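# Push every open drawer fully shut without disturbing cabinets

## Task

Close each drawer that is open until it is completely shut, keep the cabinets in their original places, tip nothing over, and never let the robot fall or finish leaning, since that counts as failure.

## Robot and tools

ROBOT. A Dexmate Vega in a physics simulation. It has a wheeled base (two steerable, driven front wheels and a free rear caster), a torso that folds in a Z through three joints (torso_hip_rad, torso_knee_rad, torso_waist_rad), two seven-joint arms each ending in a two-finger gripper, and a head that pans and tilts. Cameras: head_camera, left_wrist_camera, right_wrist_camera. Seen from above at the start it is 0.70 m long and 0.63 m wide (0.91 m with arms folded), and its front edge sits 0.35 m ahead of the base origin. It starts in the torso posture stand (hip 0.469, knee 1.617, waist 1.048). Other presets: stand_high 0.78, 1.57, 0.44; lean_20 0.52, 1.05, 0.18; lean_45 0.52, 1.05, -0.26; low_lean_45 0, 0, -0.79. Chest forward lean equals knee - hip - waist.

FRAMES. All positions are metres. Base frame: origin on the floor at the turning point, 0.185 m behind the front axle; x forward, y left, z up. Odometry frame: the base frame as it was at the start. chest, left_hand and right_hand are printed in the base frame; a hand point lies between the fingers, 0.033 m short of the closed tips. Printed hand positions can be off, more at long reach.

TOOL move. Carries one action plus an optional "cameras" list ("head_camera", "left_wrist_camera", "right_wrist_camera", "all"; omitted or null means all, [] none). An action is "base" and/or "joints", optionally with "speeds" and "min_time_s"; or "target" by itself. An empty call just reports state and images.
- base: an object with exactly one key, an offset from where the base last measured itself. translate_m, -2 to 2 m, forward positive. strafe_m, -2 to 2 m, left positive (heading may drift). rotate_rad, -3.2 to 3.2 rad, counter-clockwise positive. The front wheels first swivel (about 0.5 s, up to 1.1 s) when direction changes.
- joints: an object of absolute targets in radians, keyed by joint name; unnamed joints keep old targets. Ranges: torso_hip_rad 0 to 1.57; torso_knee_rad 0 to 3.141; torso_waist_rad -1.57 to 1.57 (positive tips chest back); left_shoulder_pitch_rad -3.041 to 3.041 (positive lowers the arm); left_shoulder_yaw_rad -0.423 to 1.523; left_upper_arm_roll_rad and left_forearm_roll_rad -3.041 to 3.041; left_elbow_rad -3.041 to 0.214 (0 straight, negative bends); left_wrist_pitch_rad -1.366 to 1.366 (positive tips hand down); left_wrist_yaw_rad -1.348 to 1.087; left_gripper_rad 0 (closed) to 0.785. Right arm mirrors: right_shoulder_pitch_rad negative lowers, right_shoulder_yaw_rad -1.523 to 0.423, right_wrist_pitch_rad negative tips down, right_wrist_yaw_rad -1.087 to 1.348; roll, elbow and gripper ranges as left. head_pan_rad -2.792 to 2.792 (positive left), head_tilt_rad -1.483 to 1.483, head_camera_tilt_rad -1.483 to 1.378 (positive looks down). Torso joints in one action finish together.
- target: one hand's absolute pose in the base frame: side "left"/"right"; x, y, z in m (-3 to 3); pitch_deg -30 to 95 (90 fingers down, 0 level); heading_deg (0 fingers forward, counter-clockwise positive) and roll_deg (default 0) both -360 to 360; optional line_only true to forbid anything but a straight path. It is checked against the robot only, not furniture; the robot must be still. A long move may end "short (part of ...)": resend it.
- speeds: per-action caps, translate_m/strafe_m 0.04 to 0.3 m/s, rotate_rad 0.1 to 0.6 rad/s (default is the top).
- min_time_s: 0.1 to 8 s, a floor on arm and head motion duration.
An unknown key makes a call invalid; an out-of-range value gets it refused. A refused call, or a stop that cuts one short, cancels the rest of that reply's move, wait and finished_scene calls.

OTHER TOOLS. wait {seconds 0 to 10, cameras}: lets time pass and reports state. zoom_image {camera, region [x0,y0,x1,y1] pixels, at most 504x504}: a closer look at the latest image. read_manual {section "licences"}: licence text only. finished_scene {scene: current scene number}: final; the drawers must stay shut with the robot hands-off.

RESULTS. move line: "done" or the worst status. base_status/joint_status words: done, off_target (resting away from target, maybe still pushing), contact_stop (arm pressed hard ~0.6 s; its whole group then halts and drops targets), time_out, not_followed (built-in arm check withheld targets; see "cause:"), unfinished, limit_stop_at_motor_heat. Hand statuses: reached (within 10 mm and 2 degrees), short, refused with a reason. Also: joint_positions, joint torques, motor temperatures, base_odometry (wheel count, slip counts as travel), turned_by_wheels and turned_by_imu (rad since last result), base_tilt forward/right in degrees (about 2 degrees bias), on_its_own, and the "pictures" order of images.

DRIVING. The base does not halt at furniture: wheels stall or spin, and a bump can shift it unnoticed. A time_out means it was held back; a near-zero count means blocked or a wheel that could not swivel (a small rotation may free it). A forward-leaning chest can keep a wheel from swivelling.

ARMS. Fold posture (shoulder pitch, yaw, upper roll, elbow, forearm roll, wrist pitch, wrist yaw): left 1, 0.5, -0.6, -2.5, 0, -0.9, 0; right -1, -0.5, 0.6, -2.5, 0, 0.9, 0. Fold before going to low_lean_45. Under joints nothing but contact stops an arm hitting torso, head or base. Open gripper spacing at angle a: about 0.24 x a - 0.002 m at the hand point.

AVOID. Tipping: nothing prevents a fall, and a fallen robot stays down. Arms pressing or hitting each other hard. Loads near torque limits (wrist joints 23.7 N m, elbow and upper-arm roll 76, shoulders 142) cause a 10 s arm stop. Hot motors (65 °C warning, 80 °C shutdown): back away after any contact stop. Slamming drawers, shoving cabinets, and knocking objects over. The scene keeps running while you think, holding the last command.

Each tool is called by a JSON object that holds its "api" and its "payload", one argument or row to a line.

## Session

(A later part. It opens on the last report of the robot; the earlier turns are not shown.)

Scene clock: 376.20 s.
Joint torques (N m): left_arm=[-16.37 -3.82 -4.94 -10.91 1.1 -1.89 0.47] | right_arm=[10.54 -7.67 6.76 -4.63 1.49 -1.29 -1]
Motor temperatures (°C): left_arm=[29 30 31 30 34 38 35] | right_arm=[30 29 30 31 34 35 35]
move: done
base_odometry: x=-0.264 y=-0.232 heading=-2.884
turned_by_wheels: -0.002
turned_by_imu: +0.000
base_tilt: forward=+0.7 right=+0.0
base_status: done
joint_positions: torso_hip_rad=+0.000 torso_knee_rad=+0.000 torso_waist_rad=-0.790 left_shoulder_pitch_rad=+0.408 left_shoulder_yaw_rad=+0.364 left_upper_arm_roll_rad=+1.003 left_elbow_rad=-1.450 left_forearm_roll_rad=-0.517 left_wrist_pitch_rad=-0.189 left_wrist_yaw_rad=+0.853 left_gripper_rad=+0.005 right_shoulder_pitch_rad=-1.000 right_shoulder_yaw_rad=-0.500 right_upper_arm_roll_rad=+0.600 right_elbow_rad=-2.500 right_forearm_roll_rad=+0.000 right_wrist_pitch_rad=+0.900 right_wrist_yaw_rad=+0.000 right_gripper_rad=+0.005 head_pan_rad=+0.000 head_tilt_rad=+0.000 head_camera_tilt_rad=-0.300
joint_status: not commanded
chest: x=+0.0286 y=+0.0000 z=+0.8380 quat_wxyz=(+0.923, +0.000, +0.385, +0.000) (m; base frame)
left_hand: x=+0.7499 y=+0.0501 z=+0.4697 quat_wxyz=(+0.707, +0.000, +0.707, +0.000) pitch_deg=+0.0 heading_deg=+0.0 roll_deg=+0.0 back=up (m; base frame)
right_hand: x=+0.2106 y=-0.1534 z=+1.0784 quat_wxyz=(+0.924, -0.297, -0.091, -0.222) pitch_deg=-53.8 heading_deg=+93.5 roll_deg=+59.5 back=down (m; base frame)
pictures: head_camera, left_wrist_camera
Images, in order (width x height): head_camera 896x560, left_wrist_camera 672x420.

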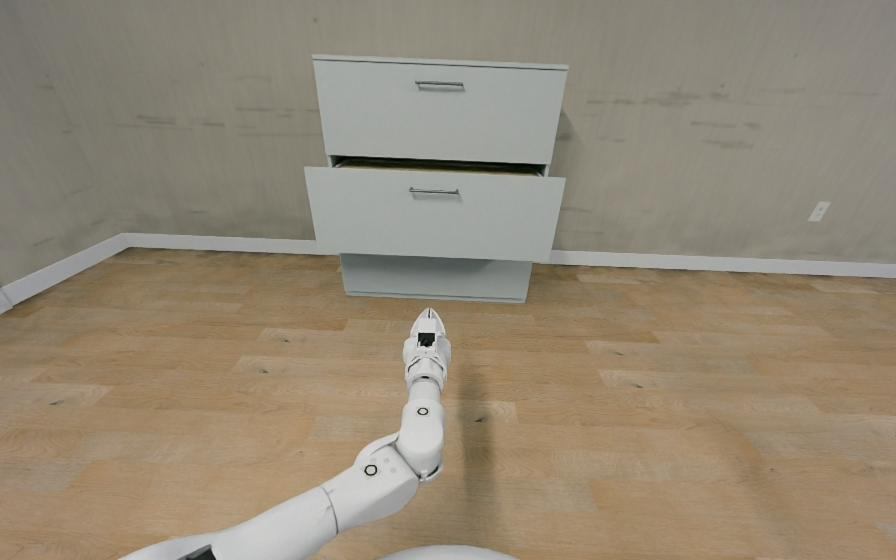

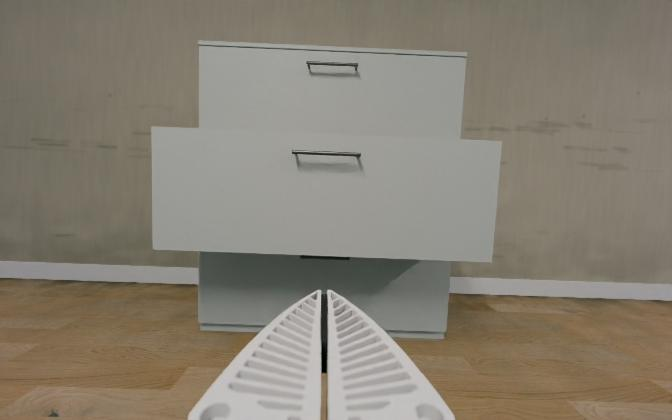

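{"api": "move", "payload": {
  "base": {"translate_m":0.42},
  "speeds": {"translate_m":0.2},
  "cameras": ["head_camera","left_wrist_camera"]
}}

Scene clock: 384.40 s.
Joint torques (N m): left_arm=[-15.55 -3.91 -4.65 -12.65 0.67 -2.45 0.28] | right_arm=[9.34 -7.31 6.79 -4.92 1.38 -1.37 -1.01]
Motor temperatures (°C): left_arm=[29 30 31 30 34 38 35] | right_arm=[30 29 30 31 34 35 35]
move: done
base_odometry: x=-0.670 y=-0.340 heading=-2.884
turned_by_wheels: +0.000
turned_by_imu: -0.001
base_tilt: forward=+0.7 right=-0.1
base_status: done
joint_positions: torso_hip_rad=+0.000 torso_knee_rad=+0.000 torso_waist_rad=-0.790 left_shoulder_pitch_rad=+0.408 left_shoulder_yaw_rad=+0.364 left_upper_arm_roll_rad=+1.003 left_elbow_rad=-1.450 left_forearm_roll_rad=-0.517 left_wrist_pitch_rad=-0.189 left_wrist_yaw_rad=+0.853 left_gripper_rad=+0.005 right_shoulder_pitch_rad=-1.000 right_shoulder_yaw_rad=-0.500 right_upper_arm_roll_rad=+0.600 right_elbow_rad=-2.500 right_forearm_roll_rad=+0.000 right_wrist_pitch_rad=+0.900 right_wrist_yaw_rad=+0.000 right_gripper_rad=+0.005 head_pan_rad=+0.000 head_tilt_rad=+0.000 head_camera_tilt_rad=-0.300
joint_status: not commanded
chest: x=+0.0286 y=+0.0000 z=+0.8380 quat_wxyz=(+0.923, +0.000, +0.385, +0.000) (m; base frame)
left_hand: x=+0.7499 y=+0.0501 z=+0.4697 quat_wxyz=(+0.707, +0.000, +0.707, +0.000) pitch_deg=+0.0 heading_deg=+0.0 roll_deg=+0.0 back=up (m; base frame)
right_hand: x=+0.2106 y=-0.1534 z=+1.0784 quat_wxyz=(+0.924, -0.297, -0.091, -0.222) pitch_deg=-53.8 heading_deg=+93.5 roll_deg=+59.5 back=down (m; base frame)
pictures: head_camera, left_wrist_camera
Images, in order (width x height): head_camera 896x560, left_wrist_camera 672x420.

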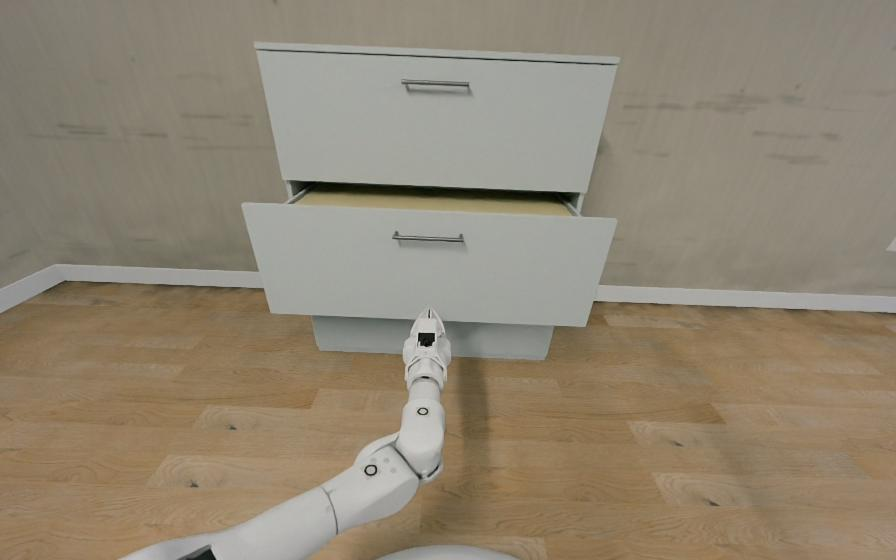

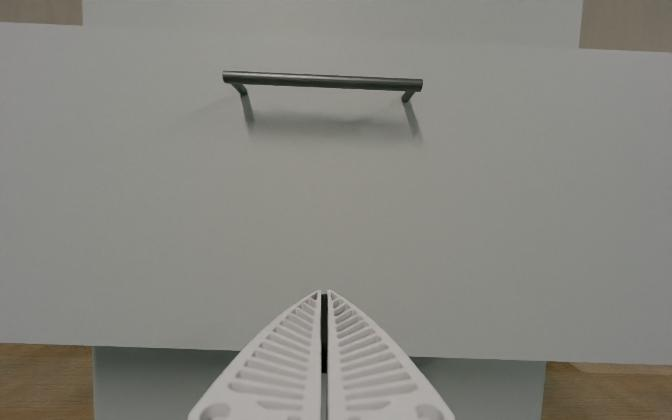

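{"api": "move", "payload": {
  "base": {"translate_m":0.22},
  "speeds": {"translate_m":0.06},
  "cameras": ["head_camera","left_wrist_camera"]
}}

Scene clock: 395.80 s.
Joint torques (N m): left_arm=[-15.51 -1.91 -12.08 -9.69 0.99 -2.72 0.77] | right_arm=[11.07 -7.24 6.72 -3.66 1.47 -1.34 -1.32]
Motor temperatures (°C): left_arm=[29 30 31 31 34 38 35] | right_arm=[30 29 30 31 34 35 35]
move: done
base_odometry: x=-0.882 y=-0.397 heading=-2.885
turned_by_wheels: +0.000
turned_by_imu: +0.001
base_tilt: forward=+0.6 right=+0.0
base_status: done
joint_positions: torso_hip_rad=+0.000 torso_knee_rad=+0.000 torso_waist_rad=-0.790 left_shoulder_pitch_rad=+0.408 left_shoulder_yaw_rad=+0.364 left_upper_arm_roll_rad=+1.004 left_elbow_rad=-1.450 left_forearm_roll_rad=-0.517 left_wrist_pitch_rad=-0.189 left_wrist_yaw_rad=+0.853 left_gripper_rad=+0.005 right_shoulder_pitch_rad=-1.000 right_shoulder_yaw_rad=-0.500 right_upper_arm_roll_rad=+0.600 right_elbow_rad=-2.500 right_forearm_roll_rad=+0.000 right_wrist_pitch_rad=+0.900 right_wrist_yaw_rad=+0.000 right_gripper_rad=+0.005 head_pan_rad=+0.000 head_tilt_rad=+0.000 head_camera_tilt_rad=-0.300
joint_status: not commanded
chest: x=+0.0286 y=+0.0000 z=+0.8380 quat_wxyz=(+0.923, +0.000, +0.385, +0.000) (m; base frame)
left_hand: x=+0.7498 y=+0.0499 z=+0.4695 quat_wxyz=(+0.707, +0.000, +0.707, +0.000) pitch_deg=+0.0 heading_deg=+0.0 roll_deg=+0.0 back=up (m; base frame)
right_hand: x=+0.2105 y=-0.1534 z=+1.0784 quat_wxyz=(+0.924, -0.297, -0.091, -0.222) pitch_deg=-53.8 heading_deg=+93.5 roll_deg=+59.5 back=down (m; base frame)
pictures: head_camera, left_wrist_camera
Images, in order (width x height): head_camera 896x560, left_wrist_camera 672x420.

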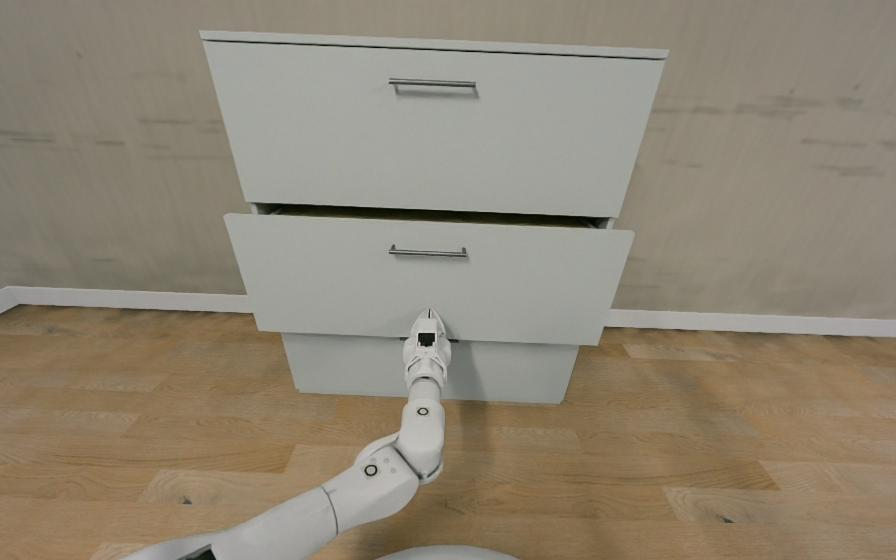

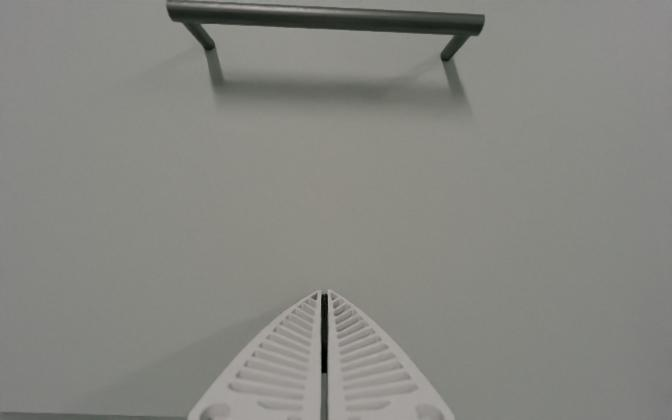

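{"api": "move", "payload": {
  "base": {"translate_m":0.06},
  "speeds": {"translate_m":0.06},
  "cameras": ["head_camera","left_wrist_camera"]
}}

Scene clock: 400.20 s.
Joint torques (N m): left_arm=[-18.06 -0.97 -13.44 -10.69 0.76 -1.96 0.06] | right_arm=[11.3 -7.57 6.54 -4.2 1.56 -0.69 -1.06]
Motor temperatures (°C): left_arm=[29 30 31 31 34 38 35] | right_arm=[30 29 30 31 34 35 35]
move: done
base_odometry: x=-0.940 y=-0.412 heading=-2.885
turned_by_wheels: +0.000
turned_by_imu: +0.000
base_tilt: forward=+0.7 right=+0.0
base_status: done
joint_positions: torso_hip_rad=+0.000 torso_knee_rad=+0.000 torso_waist_rad=-0.790 left_shoulder_pitch_rad=+0.408 left_shoulder_yaw_rad=+0.364 left_upper_arm_roll_rad=+1.004 left_elbow_rad=-1.450 left_forearm_roll_rad=-0.517 left_wrist_pitch_rad=-0.189 left_wrist_yaw_rad=+0.853 left_gripper_rad=+0.005 right_shoulder_pitch_rad=-1.000 right_shoulder_yaw_rad=-0.500 right_upper_arm_roll_rad=+0.600 right_elbow_rad=-2.500 right_forearm_roll_rad=+0.000 right_wrist_pitch_rad=+0.900 right_wrist_yaw_rad=+0.000 right_gripper_rad=+0.005 head_pan_rad=+0.000 head_tilt_rad=+0.000 head_camera_tilt_rad=-0.300
joint_status: not commanded
chest: x=+0.0286 y=+0.0000 z=+0.8380 quat_wxyz=(+0.923, +0.000, +0.385, +0.000) (m; base frame)
left_hand: x=+0.7498 y=+0.0499 z=+0.4695 quat_wxyz=(+0.707, +0.000, +0.707, +0.000) pitch_deg=+0.0 heading_deg=+0.0 roll_deg=+0.0 back=up (m; base frame)
right_hand: x=+0.2105 y=-0.1534 z=+1.0784 quat_wxyz=(+0.924, -0.297, -0.091, -0.222) pitch_deg=-53.8 heading_deg=+93.5 roll_deg=+59.5 back=down (m; base frame)
pictures: head_camera, left_wrist_camera
Images, in order (width x height): head_camera 896x560, left_wrist_camera 672x420.

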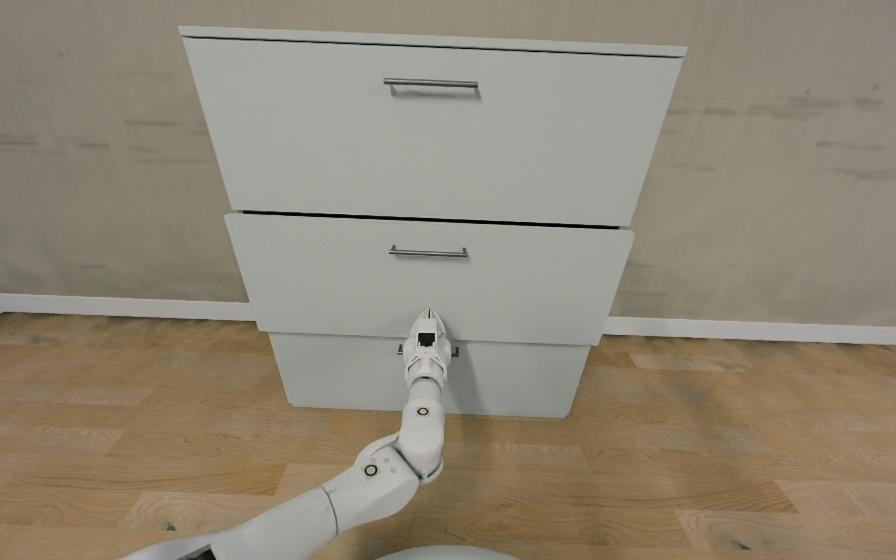

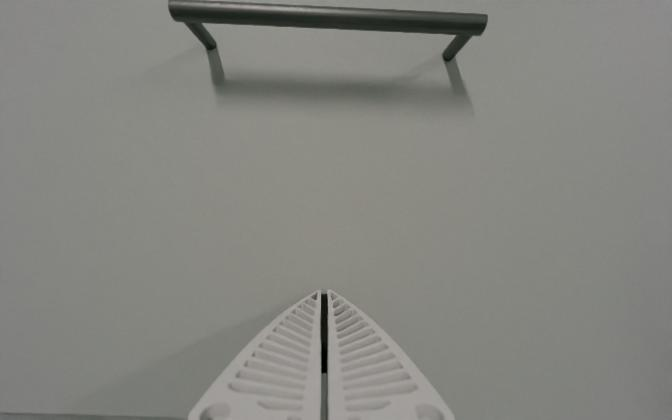

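{"api": "move", "payload": {
  "base": {"translate_m":0.02},
  "speeds": {"translate_m":0.05},
  "cameras": ["head_camera","left_wrist_camera"]
}}

{"api": "zoom_image", "payload": {
  "camera": "head_camera",
  "region": [200, 180, 660, 430]
}}

Scene clock: 405.63 s.
Joint torques (N m): left_arm=[-17.56 -1.32 -10.03 -10.82 0.77 -2.36 -0.43] | right_arm=[10.48 -6.6 6.8 -4.49 1.5 -0.93 -1.19]
Motor temperatures (°C): left_arm=[29 30 31 31 34 38 35] | right_arm=[30 29 30 31 34 35 35]
move: done
base_odometry: x=-0.959 y=-0.418 heading=-2.885
turned_by_wheels: +0.000
turned_by_imu: +0.000
base_tilt: forward=+0.7 right=-0.1
base_status: done
joint_positions: torso_hip_rad=+0.000 torso_knee_rad=+0.000 torso_waist_rad=-0.790 left_shoulder_pitch_rad=+0.408 left_shoulder_yaw_rad=+0.364 left_upper_arm_roll_rad=+1.004 left_elbow_rad=-1.450 left_forearm_roll_rad=-0.517 left_wrist_pitch_rad=-0.189 left_wrist_yaw_rad=+0.853 left_gripper_rad=+0.005 right_shoulder_pitch_rad=-1.000 right_shoulder_yaw_rad=-0.500 right_upper_arm_roll_rad=+0.600 right_elbow_rad=-2.500 right_forearm_roll_rad=+0.000 right_wrist_pitch_rad=+0.900 right_wrist_yaw_rad=+0.000 right_gripper_rad=+0.005 head_pan_rad=+0.000 head_tilt_rad=+0.000 head_camera_tilt_rad=-0.300
joint_status: not commanded
chest: x=+0.0286 y=+0.0000 z=+0.8380 quat_wxyz=(+0.923, +0.000, +0.385, +0.000) (m; base frame)
left_hand: x=+0.7498 y=+0.0499 z=+0.4695 quat_wxyz=(+0.707, +0.000, +0.707, +0.000) pitch_deg=+0.0 heading_deg=+0.0 roll_deg=+0.0 back=up (m; base frame)
right_hand: x=+0.2105 y=-0.1534 z=+1.0784 quat_wxyz=(+0.924, -0.297, -0.091, -0.222) pitch_deg=-53.8 heading_deg=+93.5 roll_deg=+59.5 back=down (m; base frame)
pictures: head_camera, left_wrist_camera
Images, in order (width x height): head_camera 896x560, left_wrist_camera 672x420.

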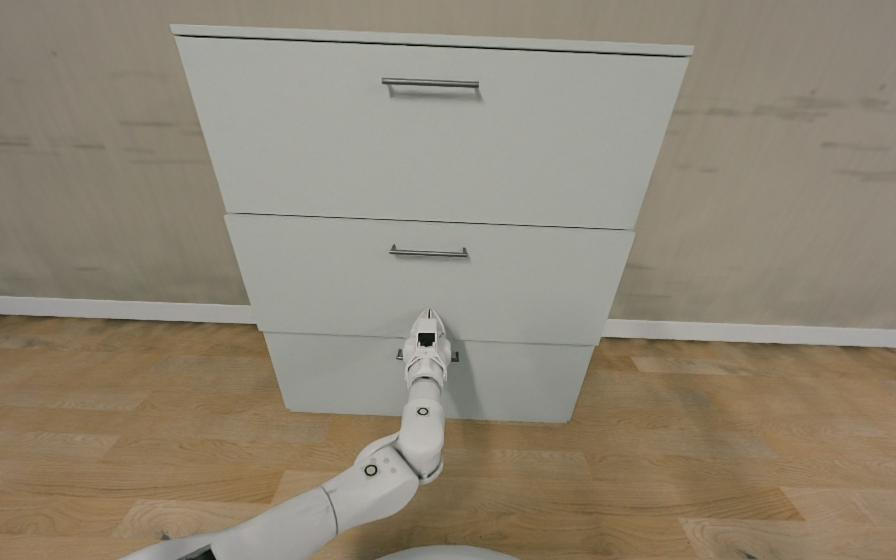

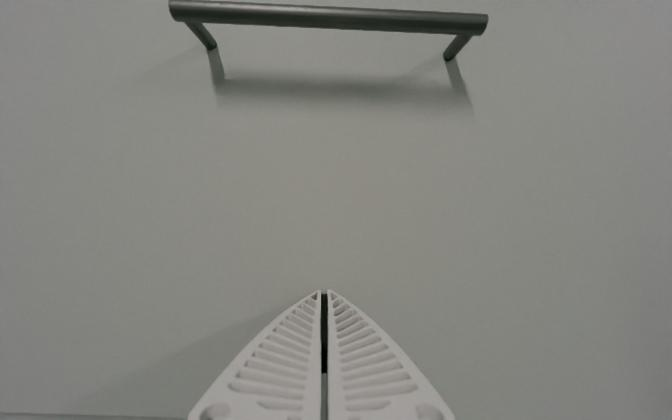

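Scaled by 1.096 from the camera's 896x560 image, which has a finer 960x600 frame.

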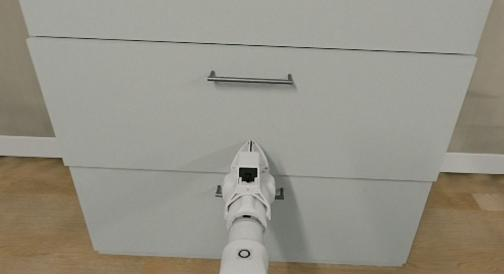

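{"api": "move", "payload": {
  "base": {"translate_m":0.012},
  "speeds": {"translate_m":0.05},
  "cameras": ["head_camera","left_wrist_camera"]
}}

{"api": "zoom_image", "payload": {
  "camera": "head_camera",
  "region": [200, 180, 450, 350]
}}

{"api": "zoom_image", "payload": {
  "camera": "head_camera",
  "region": [450, 190, 660, 360]
}}

Scene clock: 409.83 s.
Joint torques (N m): left_arm=[-17.35 -2.12 -11.98 -9.68 1.15 -1.88 -0.57] | right_arm=[9.96 -7.13 6.35 -3.68 1.47 -1.13 -1.2]
Motor temperatures (°C): left_arm=[29 30 31 31 34 38 35] | right_arm=[30 29 30 31 34 35 35]
move: done
base_odometry: x=-0.971 y=-0.421 heading=-2.886
turned_by_wheels: +0.000
turned_by_imu: +0.000
base_tilt: forward=+0.7 right=-0.1
base_status: done
joint_positions: torso_hip_rad=+0.000 torso_knee_rad=+0.000 torso_waist_rad=-0.790 left_shoulder_pitch_rad=+0.408 left_shoulder_yaw_rad=+0.364 left_upper_arm_roll_rad=+1.004 left_elbow_rad=-1.450 left_forearm_roll_rad=-0.517 left_wrist_pitch_rad=-0.189 left_wrist_yaw_rad=+0.853 left_gripper_rad=+0.005 right_shoulder_pitch_rad=-1.000 right_shoulder_yaw_rad=-0.500 right_upper_arm_roll_rad=+0.600 right_elbow_rad=-2.500 right_forearm_roll_rad=+0.000 right_wrist_pitch_rad=+0.900 right_wrist_yaw_rad=+0.000 right_gripper_rad=+0.005 head_pan_rad=+0.000 head_tilt_rad=+0.000 head_camera_tilt_rad=-0.300
joint_status: not commanded
chest: x=+0.0286 y=+0.0000 z=+0.8380 quat_wxyz=(+0.923, +0.000, +0.385, +0.000) (m; base frame)
left_hand: x=+0.7498 y=+0.0499 z=+0.4695 quat_wxyz=(+0.707, +0.000, +0.707, +0.000) pitch_deg=+0.0 heading_deg=+0.0 roll_deg=+0.0 back=up (m; base frame)
right_hand: x=+0.2105 y=-0.1534 z=+1.0784 quat_wxyz=(+0.924, -0.297, -0.091, -0.222) pitch_deg=-53.8 heading_deg=+93.5 roll_deg=+59.5 back=down (m; base frame)
pictures: head_camera, left_wrist_camera
Images, in order (width x height): head_camera 896x560, left_wrist_camera 672x420.

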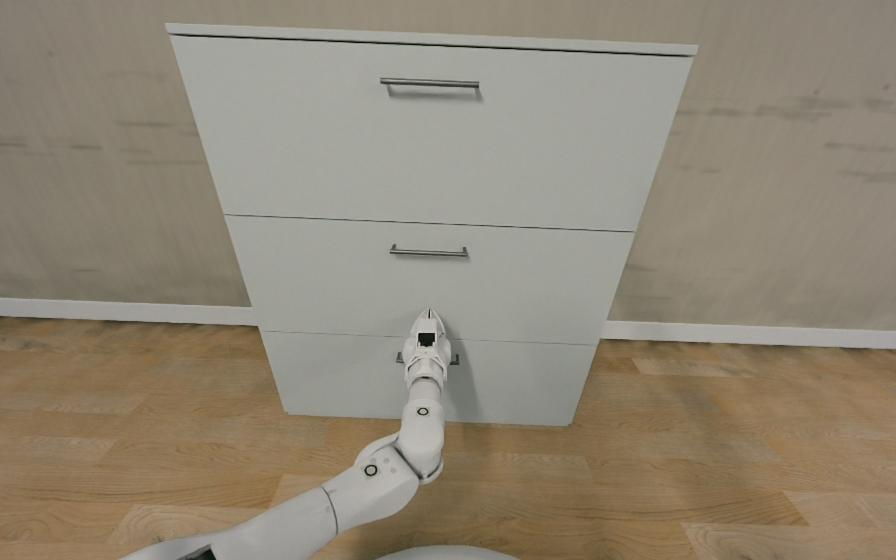

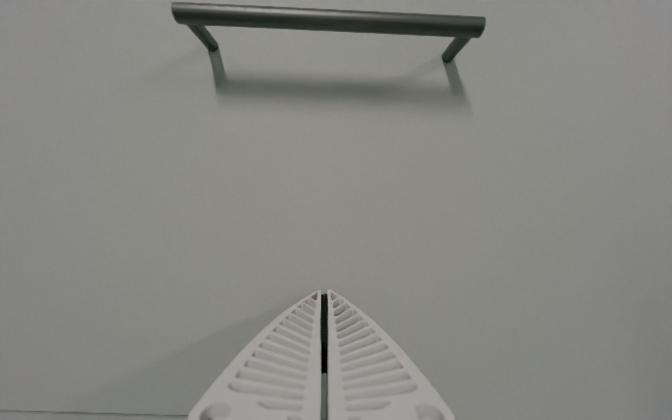

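Scaled by 2.016 from the camera's 896x560 image, which has a finer 960x600 frame.

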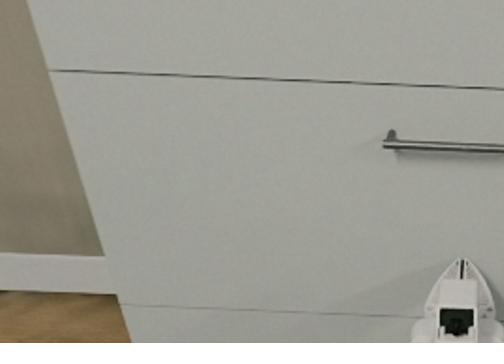

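Scaled by 2.400 from the camera's 896x560 image, which has a finer 960x600 frame.

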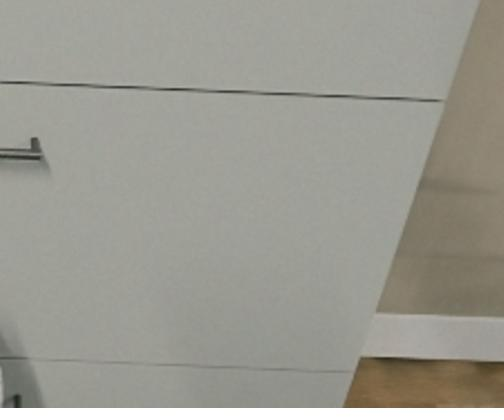

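Flush; a last small press.

{"api": "move", "payload": {
  "base": {"translate_m":0.012},
  "speeds": {"translate_m":0.05},
  "cameras": ["left_wrist_camera"]
}}

Scene clock: 413.60 s.
Joint torques (N m): left_arm=[-30.32 -0.89 -21.78 -9.94 1.08 -1.7 -1.06] | right_arm=[10.25 -7.85 6.86 -4.37 1.48 -1.43 -1.28]
Motor temperatures (°C): left_arm=[29 30 31 31 34 38 35] | right_arm=[30 29 30 31 34 35 35]
move: done
base_odometry: x=-0.982 y=-0.424 heading=-2.886
turned_by_wheels: +0.000
turned_by_imu: +0.001
base_tilt: forward=+0.7 right=-0.1
base_status: done
joint_positions: torso_hip_rad=+0.000 torso_knee_rad=+0.000 torso_waist_rad=-0.790 left_shoulder_pitch_rad=+0.409 left_shoulder_yaw_rad=+0.364 left_upper_arm_roll_rad=+1.005 left_elbow_rad=-1.450 left_forearm_roll_rad=-0.517 left_wrist_pitch_rad=-0.189 left_wrist_yaw_rad=+0.853 left_gripper_rad=+0.005 right_shoulder_pitch_rad=-1.000 right_shoulder_yaw_rad=-0.500 right_upper_arm_roll_rad=+0.600 right_elbow_rad=-2.500 right_forearm_roll_rad=+0.000 right_wrist_pitch_rad=+0.900 right_wrist_yaw_rad=+0.000 right_gripper_rad=+0.005 head_pan_rad=+0.000 head_tilt_rad=+0.000 head_camera_tilt_rad=-0.300
joint_status: not commanded
chest: x=+0.0286 y=+0.0000 z=+0.8380 quat_wxyz=(+0.923, +0.000, +0.385, +0.000) (m; base frame)
left_hand: x=+0.7494 y=+0.0496 z=+0.4689 quat_wxyz=(+0.707, +0.000, +0.708, +0.000) pitch_deg=+0.1 heading_deg=+0.0 roll_deg=+0.0 back=up (m; base frame)
right_hand: x=+0.2105 y=-0.1534 z=+1.0784 quat_wxyz=(+0.924, -0.297, -0.091, -0.222) pitch_deg=-53.8 heading_deg=+93.5 roll_deg=+59.5 back=down (m; base frame)
pictures: left_wrist_camera
Images, in order (width x height): left_wrist_camera 672x420.

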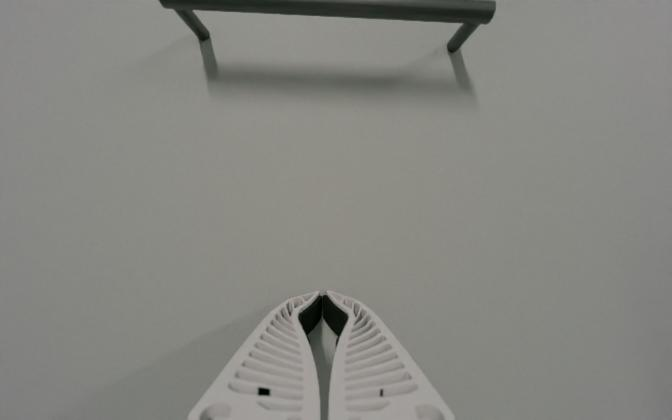

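{"api": "move", "payload": {
  "base": {"translate_m":-0.4},
  "cameras": ["head_camera"]
}}

Scene clock: 419.23 s.
Joint torques (N m): left_arm=[-18.91 -1.32 -11.57 -12.82 1.02 -2.04 -0.39] | right_arm=[10.33 -6.83 6.52 -5.46 1.51 -0.82 -1.18]
Motor temperatures (°C): left_arm=[30 30 31 31 34 38 35] | right_arm=[30 29 30 31 34 35 35]
move: done
base_odometry: x=-0.596 y=-0.322 heading=-2.887
turned_by_wheels: -0.001
turned_by_imu: +0.000
base_tilt: forward=+0.7 right=+0.0
base_status: done
joint_positions: torso_hip_rad=+0.000 torso_knee_rad=+0.000 torso_waist_rad=-0.790 left_shoulder_pitch_rad=+0.408 left_shoulder_yaw_rad=+0.364 left_upper_arm_roll_rad=+1.004 left_elbow_rad=-1.450 left_forearm_roll_rad=-0.517 left_wrist_pitch_rad=-0.189 left_wrist_yaw_rad=+0.853 left_gripper_rad=+0.005 right_shoulder_pitch_rad=-1.000 right_shoulder_yaw_rad=-0.500 right_upper_arm_roll_rad=+0.600 right_elbow_rad=-2.500 right_forearm_roll_rad=+0.000 right_wrist_pitch_rad=+0.900 right_wrist_yaw_rad=+0.000 right_gripper_rad=+0.005 head_pan_rad=+0.000 head_tilt_rad=+0.000 head_camera_tilt_rad=-0.300
joint_status: not commanded
chest: x=+0.0286 y=+0.0000 z=+0.8380 quat_wxyz=(+0.923, +0.000, +0.385, +0.000) (m; base frame)
left_hand: x=+0.7498 y=+0.0499 z=+0.4695 quat_wxyz=(+0.707, +0.000, +0.707, +0.000) pitch_deg=+0.0 heading_deg=+0.0 roll_deg=+0.0 back=up (m; base frame)
right_hand: x=+0.2106 y=-0.1534 z=+1.0784 quat_wxyz=(+0.924, -0.297, -0.091, -0.222) pitch_deg=-53.8 heading_deg=+93.5 roll_deg=+59.5 back=down (m; base frame)
pictures: head_camera
Images, in order (width x height): head_camera 896x560.

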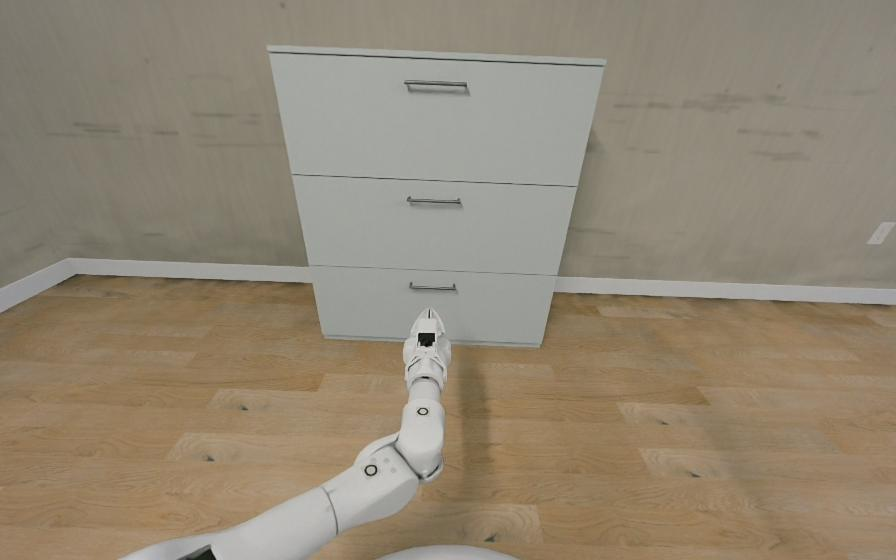

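{"api": "finished_scene", "payload": {
  "scene": 3
}}

The scene is finished: the task was done.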